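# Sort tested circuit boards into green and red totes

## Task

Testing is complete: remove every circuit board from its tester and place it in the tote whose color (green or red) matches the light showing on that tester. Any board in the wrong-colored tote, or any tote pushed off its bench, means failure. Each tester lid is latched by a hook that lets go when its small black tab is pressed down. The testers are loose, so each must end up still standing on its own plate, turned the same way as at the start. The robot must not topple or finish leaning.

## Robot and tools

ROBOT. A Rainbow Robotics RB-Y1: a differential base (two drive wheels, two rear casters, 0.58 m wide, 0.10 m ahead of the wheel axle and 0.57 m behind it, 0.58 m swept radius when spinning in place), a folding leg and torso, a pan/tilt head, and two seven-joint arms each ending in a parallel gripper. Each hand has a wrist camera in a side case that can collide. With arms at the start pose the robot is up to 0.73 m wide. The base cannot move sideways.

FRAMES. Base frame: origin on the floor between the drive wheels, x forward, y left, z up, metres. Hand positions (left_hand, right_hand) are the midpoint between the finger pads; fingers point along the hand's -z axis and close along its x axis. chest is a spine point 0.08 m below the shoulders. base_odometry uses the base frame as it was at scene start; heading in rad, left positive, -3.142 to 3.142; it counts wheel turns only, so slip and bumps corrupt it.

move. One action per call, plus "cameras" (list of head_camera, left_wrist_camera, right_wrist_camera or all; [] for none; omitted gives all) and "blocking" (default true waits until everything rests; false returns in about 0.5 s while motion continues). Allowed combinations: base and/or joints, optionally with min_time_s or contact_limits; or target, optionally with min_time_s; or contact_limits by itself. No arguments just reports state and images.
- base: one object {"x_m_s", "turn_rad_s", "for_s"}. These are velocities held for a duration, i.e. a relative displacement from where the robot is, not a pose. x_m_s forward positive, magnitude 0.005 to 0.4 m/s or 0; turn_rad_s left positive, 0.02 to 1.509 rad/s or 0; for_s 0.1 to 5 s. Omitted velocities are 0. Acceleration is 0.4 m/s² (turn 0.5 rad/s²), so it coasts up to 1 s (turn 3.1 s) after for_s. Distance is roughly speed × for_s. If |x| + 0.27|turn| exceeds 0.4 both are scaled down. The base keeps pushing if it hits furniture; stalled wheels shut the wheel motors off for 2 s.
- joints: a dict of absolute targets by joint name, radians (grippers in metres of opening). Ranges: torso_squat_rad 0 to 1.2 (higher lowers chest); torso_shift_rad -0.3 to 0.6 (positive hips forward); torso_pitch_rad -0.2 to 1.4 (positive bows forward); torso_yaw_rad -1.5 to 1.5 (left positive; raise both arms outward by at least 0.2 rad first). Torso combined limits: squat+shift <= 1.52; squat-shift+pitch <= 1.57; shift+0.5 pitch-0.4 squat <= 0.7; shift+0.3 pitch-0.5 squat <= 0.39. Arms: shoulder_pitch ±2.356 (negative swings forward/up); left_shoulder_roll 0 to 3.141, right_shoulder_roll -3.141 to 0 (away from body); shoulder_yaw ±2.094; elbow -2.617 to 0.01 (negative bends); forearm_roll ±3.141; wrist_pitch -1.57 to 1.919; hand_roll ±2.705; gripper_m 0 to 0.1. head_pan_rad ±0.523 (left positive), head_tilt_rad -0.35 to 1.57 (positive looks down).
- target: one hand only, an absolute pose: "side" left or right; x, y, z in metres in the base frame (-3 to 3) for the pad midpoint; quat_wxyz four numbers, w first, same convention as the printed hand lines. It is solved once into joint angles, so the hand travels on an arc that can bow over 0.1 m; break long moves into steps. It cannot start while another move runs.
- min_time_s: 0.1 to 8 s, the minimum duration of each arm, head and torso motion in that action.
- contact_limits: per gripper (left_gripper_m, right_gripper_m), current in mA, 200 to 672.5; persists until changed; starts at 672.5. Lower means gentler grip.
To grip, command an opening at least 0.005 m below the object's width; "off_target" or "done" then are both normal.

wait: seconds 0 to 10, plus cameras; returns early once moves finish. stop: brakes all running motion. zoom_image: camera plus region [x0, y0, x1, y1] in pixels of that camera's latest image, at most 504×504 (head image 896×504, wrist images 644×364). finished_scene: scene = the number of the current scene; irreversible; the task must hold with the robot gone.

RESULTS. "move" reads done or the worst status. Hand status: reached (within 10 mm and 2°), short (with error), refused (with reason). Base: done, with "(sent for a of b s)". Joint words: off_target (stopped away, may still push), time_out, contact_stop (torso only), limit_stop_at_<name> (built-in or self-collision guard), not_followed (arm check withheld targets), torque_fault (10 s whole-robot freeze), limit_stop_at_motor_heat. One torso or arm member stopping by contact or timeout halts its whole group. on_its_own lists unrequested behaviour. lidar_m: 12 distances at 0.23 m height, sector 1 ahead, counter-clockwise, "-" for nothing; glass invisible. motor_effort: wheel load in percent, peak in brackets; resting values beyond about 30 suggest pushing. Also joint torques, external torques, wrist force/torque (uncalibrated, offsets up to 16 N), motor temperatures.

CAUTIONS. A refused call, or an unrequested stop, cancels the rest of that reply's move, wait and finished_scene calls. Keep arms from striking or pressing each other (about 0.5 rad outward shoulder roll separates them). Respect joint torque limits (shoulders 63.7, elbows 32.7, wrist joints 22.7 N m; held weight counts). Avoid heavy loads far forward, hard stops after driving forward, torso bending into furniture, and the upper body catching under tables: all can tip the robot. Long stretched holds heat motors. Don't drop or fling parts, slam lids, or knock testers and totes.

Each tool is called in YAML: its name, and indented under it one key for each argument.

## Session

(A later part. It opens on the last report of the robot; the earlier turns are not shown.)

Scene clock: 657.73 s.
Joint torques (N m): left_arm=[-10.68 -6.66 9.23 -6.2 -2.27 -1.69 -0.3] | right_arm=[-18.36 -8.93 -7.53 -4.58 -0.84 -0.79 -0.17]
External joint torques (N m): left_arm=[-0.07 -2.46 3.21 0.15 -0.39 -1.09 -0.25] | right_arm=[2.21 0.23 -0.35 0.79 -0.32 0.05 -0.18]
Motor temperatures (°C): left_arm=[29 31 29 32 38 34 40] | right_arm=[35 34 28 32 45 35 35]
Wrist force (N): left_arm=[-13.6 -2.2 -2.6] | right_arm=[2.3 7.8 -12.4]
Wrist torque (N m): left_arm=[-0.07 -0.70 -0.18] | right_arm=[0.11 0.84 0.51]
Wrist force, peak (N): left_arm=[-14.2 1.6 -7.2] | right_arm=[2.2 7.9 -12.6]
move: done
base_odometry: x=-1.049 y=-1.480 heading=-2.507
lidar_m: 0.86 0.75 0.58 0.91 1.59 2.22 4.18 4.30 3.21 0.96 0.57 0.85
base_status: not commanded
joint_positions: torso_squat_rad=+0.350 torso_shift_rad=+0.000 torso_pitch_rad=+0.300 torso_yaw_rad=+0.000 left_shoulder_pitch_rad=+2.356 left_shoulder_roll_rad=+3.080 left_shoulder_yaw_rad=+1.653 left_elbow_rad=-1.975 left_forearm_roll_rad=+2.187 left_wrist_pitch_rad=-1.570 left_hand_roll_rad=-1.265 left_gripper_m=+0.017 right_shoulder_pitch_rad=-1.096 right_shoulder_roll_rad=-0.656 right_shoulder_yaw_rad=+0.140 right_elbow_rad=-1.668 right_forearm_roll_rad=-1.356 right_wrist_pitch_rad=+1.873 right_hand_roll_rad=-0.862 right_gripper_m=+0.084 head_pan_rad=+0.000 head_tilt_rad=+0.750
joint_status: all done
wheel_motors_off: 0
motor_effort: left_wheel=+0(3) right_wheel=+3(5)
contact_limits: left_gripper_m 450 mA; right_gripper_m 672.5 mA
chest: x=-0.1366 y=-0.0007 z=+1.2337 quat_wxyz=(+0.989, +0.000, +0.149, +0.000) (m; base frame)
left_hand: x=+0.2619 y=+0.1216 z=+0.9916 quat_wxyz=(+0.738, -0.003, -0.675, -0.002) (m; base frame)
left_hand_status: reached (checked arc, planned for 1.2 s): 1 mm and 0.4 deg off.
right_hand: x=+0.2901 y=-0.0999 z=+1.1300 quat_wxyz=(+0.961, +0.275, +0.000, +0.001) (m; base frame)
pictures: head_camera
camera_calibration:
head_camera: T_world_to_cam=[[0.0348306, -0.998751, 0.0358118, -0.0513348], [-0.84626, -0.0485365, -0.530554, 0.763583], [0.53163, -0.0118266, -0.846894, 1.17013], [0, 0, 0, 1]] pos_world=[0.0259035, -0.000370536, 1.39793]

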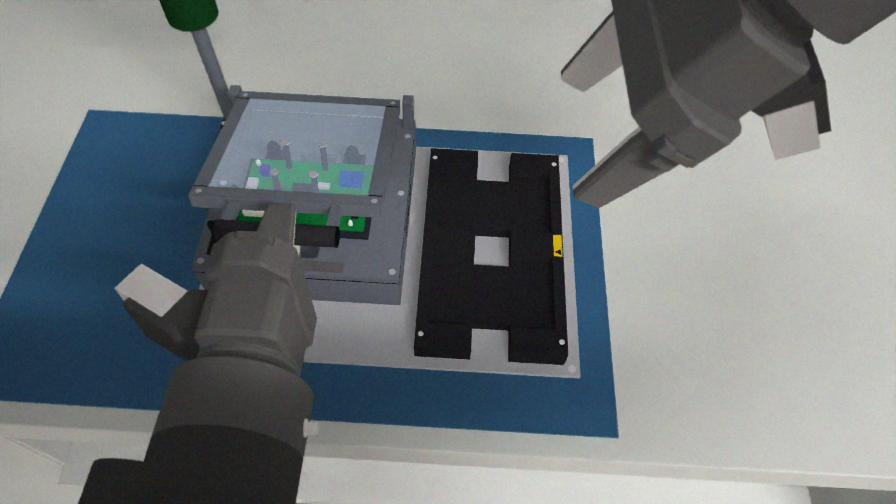

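move:
  target: {"side":"left","x":0.270,"y":0.122,"z":1.028,"quat_wxyz":[0.7373,0,-0.6756,0]}
  min_time_s: 2
  cameras: []

move:
  target: {"side":"left","x":0.291,"y":0.122,"z":1.069,"quat_wxyz":[0.7373,0,-0.6756,0]}
  min_time_s: 2
  cameras: []

move:
  target: {"side":"left","x":0.318,"y":0.122,"z":1.095,"quat_wxyz":[0.6947,0,-0.7193,0]}
  min_time_s: 2
  cameras: ["head_camera"]

move:
  target: {"side":"left","x":0.346,"y":0.122,"z":1.115,"quat_wxyz":[0.6428,0,-0.766,0]}
  min_time_s: 2
  cameras: []

move:
  target: {"side":"left","x":0.379,"y":0.122,"z":1.126,"quat_wxyz":[0.5878,0,-0.809,0]}
  min_time_s: 2
  cameras: []

move:
  target: {"side":"left","x":0.401,"y":0.122,"z":1.130,"quat_wxyz":[0.5446,0,-0.8387,0]}
  min_time_s: 2
  cameras: ["head_camera"]

Scene clock: 689.13 s.
Joint torques (N m): left_arm=[-13.08 -7.31 10.15 -6.35 -2.26 -1.18 -0.24] | right_arm=[-18.47 -8.72 -7.5 -4.44 -0.76 -0.76 -0.16]
External joint torques (N m): left_arm=[-2.2 -2.83 3.71 0.21 -0.32 -0.78 -0.19] | right_arm=[2.09 0.43 -0.32 0.92 -0.25 0.08 -0.17]
Motor temperatures (°C): left_arm=[29 31 29 32 38 34 40] | right_arm=[35 34 28 32 45 35 35]
Wrist force (N): left_arm=[-12.4 -3.3 -2.2] | right_arm=[2.1 7.5 -12.2]
Wrist torque (N m): left_arm=[-0.12 -0.72 -0.16] | right_arm=[0.11 0.82 0.52]
Wrist force, peak (N): left_arm=[-15.7 -0.1 -7.9] | right_arm=[2.4 7.9 -12.6]
move: done
base_odometry: x=-1.049 y=-1.480 heading=-2.507
lidar_m: 0.86 0.76 0.58 0.90 1.59 2.22 4.18 4.31 3.21 0.96 0.58 0.83
base_status: not commanded
joint_positions: torso_squat_rad=+0.350 torso_shift_rad=+0.000 torso_pitch_rad=+0.300 torso_yaw_rad=+0.000 left_shoulder_pitch_rad=+2.351 left_shoulder_roll_rad=+3.039 left_shoulder_yaw_rad=+1.734 left_elbow_rad=-2.100 left_forearm_roll_rad=+2.234 left_wrist_pitch_rad=-1.570 left_hand_roll_rad=-1.375 left_gripper_m=+0.017 right_shoulder_pitch_rad=-1.096 right_shoulder_roll_rad=-0.656 right_shoulder_yaw_rad=+0.140 right_elbow_rad=-1.668 right_forearm_roll_rad=-1.356 right_wrist_pitch_rad=+1.873 right_hand_roll_rad=-0.862 right_gripper_m=+0.084 head_pan_rad=+0.000 head_tilt_rad=+0.750
joint_status: all done
wheel_motors_off: 0
motor_effort: left_wheel=+0(2) right_wheel=+2(5)
contact_limits: left_gripper_m 450 mA; right_gripper_m 672.5 mA
chest: x=-0.1366 y=-0.0007 z=+1.2337 quat_wxyz=(+0.989, +0.000, +0.149, +0.000) (m; base frame)
left_hand: x=+0.2696 y=+0.1217 z=+1.0274 quat_wxyz=(+0.738, -0.001, -0.675, +0.000) (m; base frame)
left_hand_status: reached (checked arc, planned for 2.0 s): 1 mm and 0.1 deg off.
right_hand: x=+0.2901 y=-0.0999 z=+1.1300 quat_wxyz=(+0.961, +0.275, +0.000, +0.001) (m; base frame)
pictures: none
No camera images: "cameras" was empty.

Scene clock: 691.47 s.
Joint torques (N m): left_arm=[-14.91 -6.93 11.19 -8.04 -3.45 -0.85 -0.28] | right_arm=[-18.54 -8.7 -7.55 -4.43 -0.84 -0.82 -0.18]
External joint torques (N m): left_arm=[-2.98 -1.89 3.95 -1.79 -1.48 -0.63 -0.23] | right_arm=[2.02 0.45 -0.37 0.93 -0.32 0.02 -0.18]
Motor temperatures (°C): left_arm=[29 31 29 32 38 34 40] | right_arm=[35 34 28 32 45 35 35]
Wrist force (N): left_arm=[-17.2 -3.2 -9.6] | right_arm=[2.2 7.8 -12.0]
Wrist torque (N m): left_arm=[-0.10 -0.60 -0.16] | right_arm=[0.09 0.83 0.51]
Wrist force, peak (N): left_arm=[-18.6 0.8 -10.3] | right_arm=[2.2 7.9 -12.4]
move: done
base_odometry: x=-1.049 y=-1.480 heading=-2.507
lidar_m: 0.86 0.75 0.58 0.91 1.59 2.22 4.18 4.31 3.21 0.96 0.56 0.84
base_status: not commanded
joint_positions: torso_squat_rad=+0.350 torso_shift_rad=+0.000 torso_pitch_rad=+0.300 torso_yaw_rad=+0.000 left_shoulder_pitch_rad=+2.287 left_shoulder_roll_rad=+2.993 left_shoulder_yaw_rad=+1.820 left_elbow_rad=-2.196 left_forearm_roll_rad=+2.352 left_wrist_pitch_rad=-1.566 left_hand_roll_rad=-1.463 left_gripper_m=+0.017 right_shoulder_pitch_rad=-1.096 right_shoulder_roll_rad=-0.656 right_shoulder_yaw_rad=+0.140 right_elbow_rad=-1.668 right_forearm_roll_rad=-1.356 right_wrist_pitch_rad=+1.873 right_hand_roll_rad=-0.862 right_gripper_m=+0.084 head_pan_rad=+0.000 head_tilt_rad=+0.750
joint_status: all done
wheel_motors_off: 0
motor_effort: left_wheel=+1(3) right_wheel=+2(4)
contact_limits: left_gripper_m 450 mA; right_gripper_m 672.5 mA
chest: x=-0.1365 y=-0.0007 z=+1.2337 quat_wxyz=(+0.989, +0.000, +0.149, +0.000) (m; base frame)
left_hand: x=+0.2907 y=+0.1219 z=+1.0681 quat_wxyz=(+0.738, +0.000, -0.675, +0.000) (m; base frame)
left_hand_status: reached (checked arc, planned for 2.0 s): 1 mm and 0.1 deg off.
right_hand: x=+0.2902 y=-0.0999 z=+1.1299 quat_wxyz=(+0.961, +0.275, +0.001, +0.001) (m; base frame)
pictures: none
No camera images: "cameras" was empty.

Scene clock: 693.80 s.
Joint torques (N m): left_arm=[-19.12 -4.43 12.74 -8.11 -5.14 0.02 0.5] | right_arm=[-18.43 -8.82 -7.48 -4.6 -0.75 -0.84 -0.18]
External joint torques (N m): left_arm=[-6.05 0.95 4.91 -2.31 -3.18 0.31 0.56] | right_arm=[2.14 0.33 -0.3 0.77 -0.24 0 -0.18]
Motor temperatures (°C): left_arm=[29 31 29 32 38 34 40] | right_arm=[35 34 28 32 45 35 35]
Wrist force (N): left_arm=[-23.1 3.0 -9.3] | right_arm=[2.2 7.8 -12.1]
Wrist torque (N m): left_arm=[0.06 -0.51 -0.21] | right_arm=[0.12 0.84 0.52]
Wrist force, peak (N): left_arm=[-24.5 3.2 -9.2] | right_arm=[2.2 7.9 -12.5]
move: done
base_odometry: x=-1.049 y=-1.480 heading=-2.507
lidar_m: 0.86 0.76 0.58 0.90 1.60 2.22 4.18 4.30 3.22 0.96 0.58 0.83
base_status: not commanded
joint_positions: torso_squat_rad=+0.350 torso_shift_rad=+0.000 torso_pitch_rad=+0.300 torso_yaw_rad=+0.000 left_shoulder_pitch_rad=+2.238 left_shoulder_roll_rad=+2.993 left_shoulder_yaw_rad=+1.841 left_elbow_rad=-2.116 left_forearm_roll_rad=+2.291 left_wrist_pitch_rad=-1.526 left_hand_roll_rad=-1.420 left_gripper_m=+0.017 right_shoulder_pitch_rad=-1.096 right_shoulder_roll_rad=-0.656 right_shoulder_yaw_rad=+0.140 right_elbow_rad=-1.668 right_forearm_roll_rad=-1.356 right_wrist_pitch_rad=+1.873 right_hand_roll_rad=-0.862 right_gripper_m=+0.084 head_pan_rad=+0.000 head_tilt_rad=+0.750
joint_status: all done
wheel_motors_off: 0
motor_effort: left_wheel=-1(3) right_wheel=+2(5)
contact_limits: left_gripper_m 450 mA; right_gripper_m 672.5 mA
chest: x=-0.1364 y=-0.0007 z=+1.2336 quat_wxyz=(+0.989, +0.000, +0.150, +0.000) (m; base frame)
left_hand: x=+0.3177 y=+0.1224 z=+1.0936 quat_wxyz=(+0.696, +0.001, -0.718, +0.000) (m; base frame)
left_hand_status: reached (checked arc, planned for 2.0 s): 2 mm and 0.2 deg off.
right_hand: x=+0.2903 y=-0.0999 z=+1.1298 quat_wxyz=(+0.961, +0.275, +0.001, +0.001) (m; base frame)
pictures: head_camera
camera_calibration:
head_camera: T_world_to_cam=[[0.0348326, -0.998751, 0.035823, -0.0513466], [-0.846481, -0.0485392, -0.530202, 0.763298], [0.531278, -0.0118552, -0.847114, 1.17021], [0, 0, 0, 1]] pos_world=[0.026201, -0.000359539, 1.39784]

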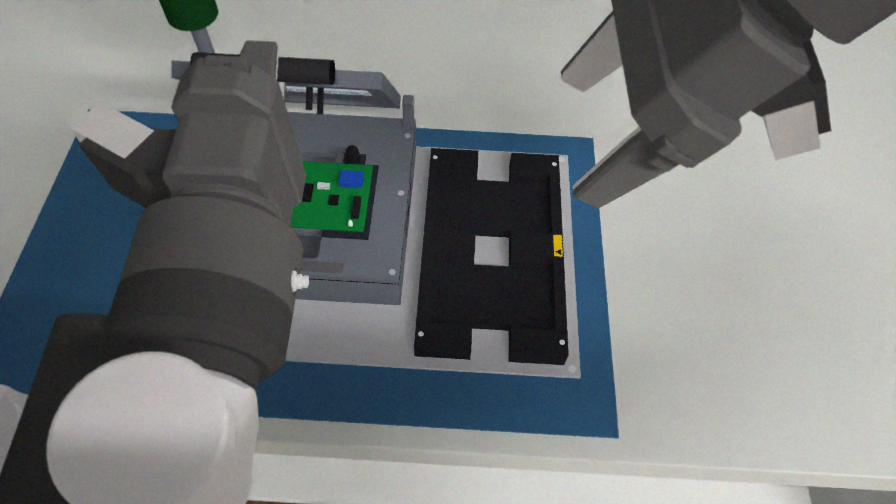

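Scene clock: 696.13 s.
Joint torques (N m): left_arm=[-21.93 -2.92 14.55 -7.27 -5.59 -0.3 0.58] | right_arm=[-18.44 -8.61 -7.53 -4.61 -0.82 -0.73 -0.27]
External joint torques (N m): left_arm=[-7.6 2.73 6.23 -1.96 -3.7 0.13 0.63] | right_arm=[2.12 0.55 -0.34 0.76 -0.31 0.11 -0.28]
Motor temperatures (°C): left_arm=[29 31 29 32 38 34 40] | right_arm=[35 34 28 32 45 35 35]
Wrist force (N): left_arm=[-24.6 3.4 -3.5] | right_arm=[2.1 7.7 -12.2]
Wrist torque (N m): left_arm=[0.12 -0.42 -0.23] | right_arm=[0.10 0.81 0.52]
Wrist force, peak (N): left_arm=[-26.2 0.4 -3.4] | right_arm=[2.1 7.7 -12.9]
move: done
base_odometry: x=-1.049 y=-1.480 heading=-2.507
lidar_m: 0.86 0.75 0.58 0.91 1.60 2.23 4.18 4.30 3.21 0.96 0.58 0.85
base_status: not commanded
joint_positions: torso_squat_rad=+0.350 torso_shift_rad=+0.000 torso_pitch_rad=+0.300 torso_yaw_rad=+0.000 left_shoulder_pitch_rad=+2.192 left_shoulder_roll_rad=+3.014 left_shoulder_yaw_rad=+1.847 left_elbow_rad=-1.980 left_forearm_roll_rad=+2.191 left_wrist_pitch_rad=-1.480 left_hand_roll_rad=-1.335 left_gripper_m=+0.017 right_shoulder_pitch_rad=-1.096 right_shoulder_roll_rad=-0.656 right_shoulder_yaw_rad=+0.140 right_elbow_rad=-1.668 right_forearm_roll_rad=-1.356 right_wrist_pitch_rad=+1.873 right_hand_roll_rad=-0.862 right_gripper_m=+0.084 head_pan_rad=+0.000 head_tilt_rad=+0.750
joint_status: all done
wheel_motors_off: 0
motor_effort: left_wheel=-1(2) right_wheel=+3(5)
contact_limits: left_gripper_m 450 mA; right_gripper_m 672.5 mA
chest: x=-0.1364 y=-0.0007 z=+1.2336 quat_wxyz=(+0.989, +0.000, +0.150, +0.000) (m; base frame)
left_hand: x=+0.3455 y=+0.1226 z=+1.1134 quat_wxyz=(+0.644, +0.001, -0.765, -0.001) (m; base frame)
left_hand_status: reached (checked arc, planned for 2.0 s): 2 mm and 0.3 deg off.
right_hand: x=+0.2903 y=-0.0999 z=+1.1298 quat_wxyz=(+0.961, +0.275, +0.001, +0.001) (m; base frame)
pictures: none
No camera images: "cameras" was empty.

Scene clock: 698.47 s.
Joint torques (N m): left_arm=[-24.67 -4.52 13.43 -6.06 -5.42 -1.52 0.44] | right_arm=[-18.65 -9.02 -7.46 -4.46 -0.77 -0.84 -0.26]
External joint torques (N m): left_arm=[-8.73 1.36 4.78 -1.4 -3.69 -0.88 0.5] | right_arm=[1.91 0.14 -0.28 0.91 -0.25 0.01 -0.26]
Motor temperatures (°C): left_arm=[29 31 29 32 38 34 40] | right_arm=[35 34 28 32 45 35 35]
Wrist force (N): left_arm=[-25.4 1.6 2.7] | right_arm=[2.2 7.6 -12.4]
Wrist torque (N m): left_arm=[0.03 -0.35 -0.20] | right_arm=[0.12 0.82 0.51]
Wrist force, peak (N): left_arm=[-26.7 -2.8 0.4] | right_arm=[2.0 7.9 -12.4]
move: done
base_odometry: x=-1.049 y=-1.480 heading=-2.507
lidar_m: 0.86 0.75 0.58 0.90 1.59 2.22 4.18 4.31 3.22 0.96 0.57 0.85
base_status: not commanded
joint_positions: torso_squat_rad=+0.350 torso_shift_rad=+0.000 torso_pitch_rad=+0.300 torso_yaw_rad=+0.000 left_shoulder_pitch_rad=+2.140 left_shoulder_roll_rad=+3.066 left_shoulder_yaw_rad=+1.847 left_elbow_rad=-1.769 left_forearm_roll_rad=+2.080 left_wrist_pitch_rad=-1.431 left_hand_roll_rad=-1.200 left_gripper_m=+0.017 right_shoulder_pitch_rad=-1.096 right_shoulder_roll_rad=-0.656 right_shoulder_yaw_rad=+0.140 right_elbow_rad=-1.668 right_forearm_roll_rad=-1.356 right_wrist_pitch_rad=+1.873 right_hand_roll_rad=-0.862 right_gripper_m=+0.084 head_pan_rad=+0.000 head_tilt_rad=+0.750
joint_status: all done
wheel_motors_off: 0
motor_effort: left_wheel=-1(2) right_wheel=+2(5)
contact_limits: left_gripper_m 450 mA; right_gripper_m 672.5 mA
chest: x=-0.1364 y=-0.0007 z=+1.2336 quat_wxyz=(+0.989, +0.000, +0.150, +0.000) (m; base frame)
left_hand: x=+0.3784 y=+0.1225 z=+1.1243 quat_wxyz=(+0.590, +0.001, -0.807, -0.001) (m; base frame)
left_hand_status: reached (checked arc, planned for 2.0 s): 2 mm and 0.4 deg off.
right_hand: x=+0.2903 y=-0.0999 z=+1.1298 quat_wxyz=(+0.961, +0.275, +0.001, +0.001) (m; base frame)
pictures: none
No camera images: "cameras" was empty.

Scene clock: 700.80 s.
Joint torques (N m): left_arm=[-26.84 -5.05 13.17 -4.84 -5.05 -2.18 0.43] | right_arm=[-18.21 -8.97 -7.39 -4.61 -0.85 -0.81 -0.25]
External joint torques (N m): left_arm=[-9.69 0.9 4.61 -0.74 -3.49 -1.38 0.48] | right_arm=[2.35 0.18 -0.21 0.76 -0.34 0.03 -0.26]
Motor temperatures (°C): left_arm=[29 31 29 32 38 34 40] | right_arm=[35 34 28 32 45 35 35]
Wrist force (N): left_arm=[-25.2 1.6 7.0] | right_arm=[2.0 7.6 -12.6]
Wrist torque (N m): left_arm=[-0.01 -0.31 -0.17] | right_arm=[0.12 0.82 0.52]
Wrist force, peak (N): left_arm=[-26.1 1.9 7.0] | right_arm=[2.2 7.8 -12.6]
move: done
base_odometry: x=-1.049 y=-1.480 heading=-2.507
lidar_m: 0.86 0.76 0.59 0.90 1.60 2.23 4.18 4.31 3.21 0.96 0.57 0.84
base_status: not commanded
joint_positions: torso_squat_rad=+0.350 torso_shift_rad=+0.000 torso_pitch_rad=+0.300 torso_yaw_rad=+0.000 left_shoulder_pitch_rad=+2.103 left_shoulder_roll_rad=+3.128 left_shoulder_yaw_rad=+1.839 left_elbow_rad=-1.575 left_forearm_roll_rad=+1.984 left_wrist_pitch_rad=-1.416 left_hand_roll_rad=-1.074 left_gripper_m=+0.017 right_shoulder_pitch_rad=-1.096 right_shoulder_roll_rad=-0.656 right_shoulder_yaw_rad=+0.140 right_elbow_rad=-1.668 right_forearm_roll_rad=-1.356 right_wrist_pitch_rad=+1.873 right_hand_roll_rad=-0.862 right_gripper_m=+0.084 head_pan_rad=+0.000 head_tilt_rad=+0.750
joint_status: all done
wheel_motors_off: 0
motor_effort: left_wheel=-2(3) right_wheel=+4(4)
contact_limits: left_gripper_m 450 mA; right_gripper_m 672.5 mA
chest: x=-0.1364 y=-0.0007 z=+1.2336 quat_wxyz=(+0.989, +0.000, +0.150, +0.000) (m; base frame)
left_hand: x=+0.4005 y=+0.1224 z=+1.1282 quat_wxyz=(+0.547, +0.001, -0.837, -0.001) (m; base frame)
left_hand_status: reached (checked arc, planned for 2.0 s): 2 mm and 0.3 deg off.
right_hand: x=+0.2903 y=-0.0999 z=+1.1298 quat_wxyz=(+0.961, +0.275, +0.001, +0.001) (m; base frame)
pictures: head_camera
camera_calibration:
head_camera: T_world_to_cam=[[0.0348354, -0.998749, 0.0358845, -0.0513892], [-0.846525, -0.0485732, -0.530129, 0.763215], [0.531208, -0.0119099, -0.847157, 1.17023], [0, 0, 0, 1]] pos_world=[0.0262318, -0.000315761, 1.39782]

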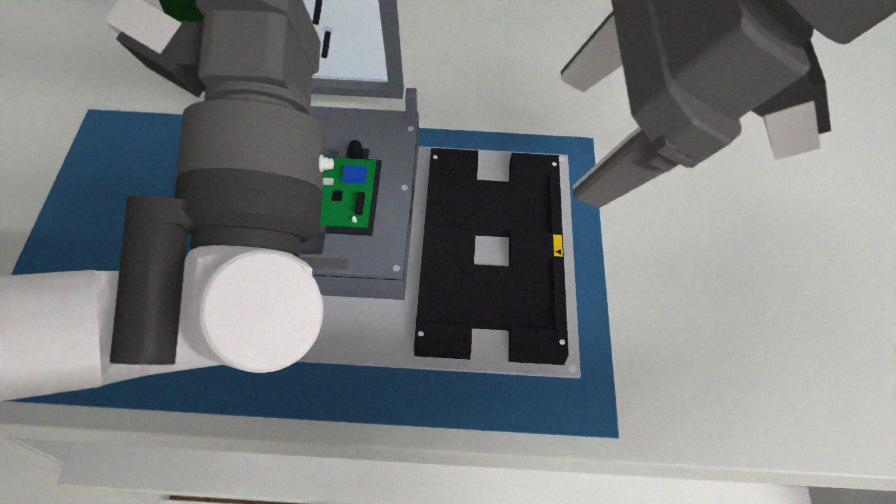

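move:
  joints: {"left_gripper_m":0.044}
  cameras: ["head_camera"]

move:
  target: {"side":"left","x":0.356,"y":0.122,"z":1.108,"quat_wxyz":[0.5446,0,-0.8387,0]}
  min_time_s: 2
  cameras: []

move:
  target: {"side":"left","x":0.30,"y":0.16,"z":1.09,"quat_wxyz":[0.6428,0,-0.766,0]}
  min_time_s: 2
  cameras: []

move:
  target: {"side":"left","x":0.21,"y":0.26,"z":1.08,"quat_wxyz":[0.7373,0,-0.6756,0]}
  min_time_s: 2
  cameras: ["head_camera"]

move:
  contact_limits: {"right_gripper_m":400}
  cameras: []

move:
  target: {"side":"right","x":0.345,"y":-0.006,"z":1.07,"quat_wxyz":[0.9613,0.2756,0,0]}
  min_time_s: 2
  cameras: []

move:
  target: {"side":"right","x":0.357,"y":0.055,"z":1.005,"quat_wxyz":[0.9613,0.2756,0,0]}
  min_time_s: 2
  cameras: ["head_camera","right_wrist_camera"]

Scene clock: 710.27 s.
Joint torques (N m): left_arm=[-17.41 -5.03 9.89 -4.34 -1.42 -1.19 0.45] | right_arm=[-18.59 -8.73 -7.26 -4.51 -0.86 -0.85 -0.31]
External joint torques (N m): left_arm=[-0.22 0.92 1.31 -0.24 0.14 -0.39 0.5] | right_arm=[1.97 0.43 -0.08 0.86 -0.35 0 -0.31]
Motor temperatures (°C): left_arm=[30 31 29 32 38 34 40] | right_arm=[35 34 28 32 45 35 35]
Wrist force (N): left_arm=[-7.7 0.4 -0.7] | right_arm=[2.4 7.8 -12.0]
Wrist torque (N m): left_arm=[-0.03 -0.78 -0.13] | right_arm=[0.10 0.86 0.51]
Wrist force, peak (N): left_arm=[-25.9 1.6 7.2] | right_arm=[2.2 7.9 -12.5]
move: done
base_odometry: x=-1.049 y=-1.480 heading=-2.507
lidar_m: 0.86 0.76 0.58 0.91 1.59 2.22 4.17 4.30 3.21 0.96 0.58 0.84
base_status: not commanded
joint_positions: torso_squat_rad=+0.350 torso_shift_rad=+0.000 torso_pitch_rad=+0.300 torso_yaw_rad=+0.000 left_shoulder_pitch_rad=+2.101 left_shoulder_roll_rad=+3.128 left_shoulder_yaw_rad=+1.840 left_elbow_rad=-1.575 left_forearm_roll_rad=+1.983 left_wrist_pitch_rad=-1.416 left_hand_roll_rad=-1.074 left_gripper_m=+0.044 right_shoulder_pitch_rad=-1.096 right_shoulder_roll_rad=-0.656 right_shoulder_yaw_rad=+0.140 right_elbow_rad=-1.668 right_forearm_roll_rad=-1.356 right_wrist_pitch_rad=+1.873 right_hand_roll_rad=-0.862 right_gripper_m=+0.084 head_pan_rad=+0.000 head_tilt_rad=+0.750
joint_status: all done
wheel_motors_off: 0
motor_effort: left_wheel=-3(3) right_wheel=+3(4)
contact_limits: left_gripper_m 450 mA; right_gripper_m 672.5 mA
chest: x=-0.1366 y=-0.0007 z=+1.2337 quat_wxyz=(+0.989, +0.000, +0.149, +0.000) (m; base frame)
left_hand: x=+0.4006 y=+0.1220 z=+1.1301 quat_wxyz=(+0.545, +0.000, -0.838, -0.001) (m; base frame)
right_hand: x=+0.2901 y=-0.0999 z=+1.1300 quat_wxyz=(+0.961, +0.275, +0.000, +0.001) (m; base frame)
pictures: head_camera
camera_calibration:
head_camera: T_world_to_cam=[[0.0348279, -0.99875, 0.0358586, -0.0513712], [-0.846288, -0.0485584, -0.530508, 0.763526], [0.531586, -0.0118702, -0.846921, 1.17015], [0, 0, 0, 1]] pos_world=[0.0259158, -0.00034139, 1.39792]

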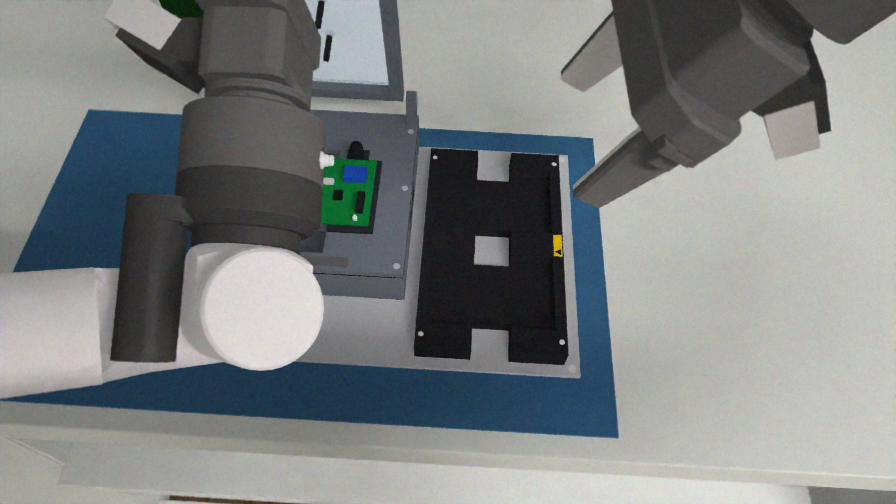

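Scene clock: 712.60 s.
Joint torques (N m): left_arm=[-13.27 -6.44 6.61 -4.93 -1.36 -1.12 -0.32] | right_arm=[-18.3 -8.76 -7.68 -4.53 -0.85 -0.84 -0.18]
External joint torques (N m): left_arm=[1.98 -1.16 -1.27 -0.2 0.23 -0.37 -0.27] | right_arm=[2.27 0.39 -0.5 0.84 -0.34 0.01 -0.19]
Motor temperatures (°C): left_arm=[30 31 29 32 38 34 40] | right_arm=[35 34 28 32 45 35 35]
Wrist force (N): left_arm=[-8.0 0.3 -0.7] | right_arm=[2.3 7.9 -12.3]
Wrist torque (N m): left_arm=[-0.03 -0.78 -0.12] | right_arm=[0.10 0.84 0.53]
Wrist force, peak (N): left_arm=[-8.2 0.4 -0.6] | right_arm=[2.1 7.8 -12.6]
move: done
base_odometry: x=-1.049 y=-1.480 heading=-2.507
lidar_m: 0.86 0.75 0.59 0.89 1.60 2.23 4.18 4.30 3.21 0.96 0.58 0.85
base_status: not commanded
joint_positions: torso_squat_rad=+0.350 torso_shift_rad=+0.000 torso_pitch_rad=+0.300 torso_yaw_rad=+0.000 left_shoulder_pitch_rad=+2.187 left_shoulder_roll_rad=+3.126 left_shoulder_yaw_rad=+1.788 left_elbow_rad=-1.661 left_forearm_roll_rad=+1.904 left_wrist_pitch_rad=-1.514 left_hand_roll_rad=-1.104 left_gripper_m=+0.044 right_shoulder_pitch_rad=-1.096 right_shoulder_roll_rad=-0.656 right_shoulder_yaw_rad=+0.140 right_elbow_rad=-1.668 right_forearm_roll_rad=-1.356 right_wrist_pitch_rad=+1.873 right_hand_roll_rad=-0.862 right_gripper_m=+0.084 head_pan_rad=+0.000 head_tilt_rad=+0.750
joint_status: all done
wheel_motors_off: 0
motor_effort: left_wheel=+0(3) right_wheel=+4(5)
contact_limits: left_gripper_m 450 mA; right_gripper_m 672.5 mA
chest: x=-0.1366 y=-0.0007 z=+1.2337 quat_wxyz=(+0.989, +0.000, +0.149, +0.000) (m; base frame)
left_hand: x=+0.3562 y=+0.1219 z=+1.1082 quat_wxyz=(+0.544, +0.000, -0.839, +0.000) (m; base frame)
left_hand_status: reached (checked arc, planned for 2.0 s): 0 mm and 0.0 deg off.
right_hand: x=+0.2901 y=-0.0999 z=+1.1300 quat_wxyz=(+0.961, +0.275, +0.000, +0.001) (m; base frame)
pictures: none
No camera images: "cameras" was empty.

Scene clock: 714.93 s.
Joint torques (N m): left_arm=[-10.23 -7.23 8.63 -5.87 -1.41 -0.15 -0.21] | right_arm=[-18.48 -8.94 -7.29 -4.51 -0.76 -0.72 -0.19]
External joint torques (N m): left_arm=[1.36 -0.67 1.42 0.06 0.44 0.41 -0.16] | right_arm=[2.09 0.21 -0.11 0.86 -0.25 0.13 -0.2]
Motor temperatures (°C): left_arm=[30 31 29 32 38 34 40] | right_arm=[35 34 28 32 45 35 35]
Wrist force (N): left_arm=[-8.2 0.0 -1.7] | right_arm=[2.2 7.7 -11.8]
Wrist torque (N m): left_arm=[-0.02 -0.80 -0.12] | right_arm=[0.11 0.84 0.52]
Wrist force, peak (N): left_arm=[-8.6 0.3 -1.6] | right_arm=[2.3 7.8 -12.5]
move: done
base_odometry: x=-1.049 y=-1.480 heading=-2.507
lidar_m: 0.86 0.76 0.58 0.90 1.59 2.22 4.18 4.31 3.20 0.96 0.57 0.84
base_status: not commanded
joint_positions: torso_squat_rad=+0.350 torso_shift_rad=+0.000 torso_pitch_rad=+0.300 torso_yaw_rad=+0.000 left_shoulder_pitch_rad=+2.349 left_shoulder_roll_rad=+2.915 left_shoulder_yaw_rad=+1.807 left_elbow_rad=-2.070 left_forearm_roll_rad=+2.035 left_wrist_pitch_rad=-1.511 left_hand_roll_rad=-1.266 left_gripper_m=+0.044 right_shoulder_pitch_rad=-1.096 right_shoulder_roll_rad=-0.656 right_shoulder_yaw_rad=+0.140 right_elbow_rad=-1.668 right_forearm_roll_rad=-1.356 right_wrist_pitch_rad=+1.873 right_hand_roll_rad=-0.862 right_gripper_m=+0.084 head_pan_rad=+0.000 head_tilt_rad=+0.750
joint_status: all done
wheel_motors_off: 0
motor_effort: left_wheel=-2(3) right_wheel=+3(5)
contact_limits: left_gripper_m 450 mA; right_gripper_m 672.5 mA
chest: x=-0.1366 y=-0.0007 z=+1.2337 quat_wxyz=(+0.989, +0.000, +0.149, +0.000) (m; base frame)
left_hand: x=+0.3000 y=+0.1599 z=+1.0900 quat_wxyz=(+0.643, +0.000, -0.766, +0.000) (m; base frame)
left_hand_status: reached (checked arc, planned for 2.0 s): 0 mm and 0.0 deg off.
right_hand: x=+0.2901 y=-0.0999 z=+1.1300 quat_wxyz=(+0.961, +0.275, +0.000, +0.001) (m; base frame)
pictures: none
No camera images: "cameras" was empty.

Scene clock: 717.27 s.
Joint torques (N m): left_arm=[-5.61 -10.77 3.97 -5.65 -1.15 -1.24 0.33] | right_arm=[-18.62 -8.73 -7.55 -4.55 -0.86 -0.82 -0.2]
External joint torques (N m): left_arm=[1.25 -0.28 -0.79 0.08 0.56 -0.26 0.39] | right_arm=[1.94 0.43 -0.37 0.81 -0.34 0.02 -0.21]
Motor temperatures (°C): left_arm=[30 31 29 32 38 34 40] | right_arm=[35 34 28 32 45 35 35]
Wrist force (N): left_arm=[-7.7 -0.1 -3.5] | right_arm=[2.0 7.7 -12.4]
Wrist torque (N m): left_arm=[-0.02 -0.73 -0.14] | right_arm=[0.10 0.81 0.52]
Wrist force, peak (N): left_arm=[-8.2 -0.5 -3.7] | right_arm=[2.1 7.8 -12.7]
move: done
base_odometry: x=-1.049 y=-1.480 heading=-2.507
lidar_m: 0.86 0.76 0.59 0.91 1.59 2.23 4.18 4.31 3.21 0.96 0.57 0.84
base_status: not commanded
joint_positions: torso_squat_rad=+0.350 torso_shift_rad=+0.000 torso_pitch_rad=+0.300 torso_yaw_rad=+0.000 left_shoulder_pitch_rad=+2.356 left_shoulder_roll_rad=+2.407 left_shoulder_yaw_rad=+1.487 left_elbow_rad=-2.478 left_forearm_roll_rad=+2.093 left_wrist_pitch_rad=-1.570 left_hand_roll_rad=-1.054 left_gripper_m=+0.044 right_shoulder_pitch_rad=-1.096 right_shoulder_roll_rad=-0.656 right_shoulder_yaw_rad=+0.140 right_elbow_rad=-1.668 right_forearm_roll_rad=-1.356 right_wrist_pitch_rad=+1.873 right_hand_roll_rad=-0.862 right_gripper_m=+0.084 head_pan_rad=+0.000 head_tilt_rad=+0.750
joint_status: all done
wheel_motors_off: 0
motor_effort: left_wheel=-2(3) right_wheel=+3(5)
contact_limits: left_gripper_m 450 mA; right_gripper_m 672.5 mA
chest: x=-0.1366 y=-0.0007 z=+1.2337 quat_wxyz=(+0.989, +0.000, +0.149, +0.000) (m; base frame)
left_hand: x=+0.2104 y=+0.2601 z=+1.0802 quat_wxyz=(+0.740, -0.006, -0.673, -0.006) (m; base frame)
left_hand_status: reached (checked arc, as near as the solve gets, planned for 2.0 s): 0 mm and 1.1 deg off.
right_hand: x=+0.2901 y=-0.0999 z=+1.1300 quat_wxyz=(+0.961, +0.275, +0.000, +0.001) (m; base frame)
pictures: head_camera
camera_calibration:
head_camera: T_world_to_cam=[[0.0348277, -0.99875, 0.0358588, -0.0513714], [-0.846281, -0.0485585, -0.530519, 0.763536], [0.531597, -0.0118698, -0.846914, 1.17015], [0, 0, 0, 1]] pos_world=[0.0259075, -0.00034161, 1.39793]

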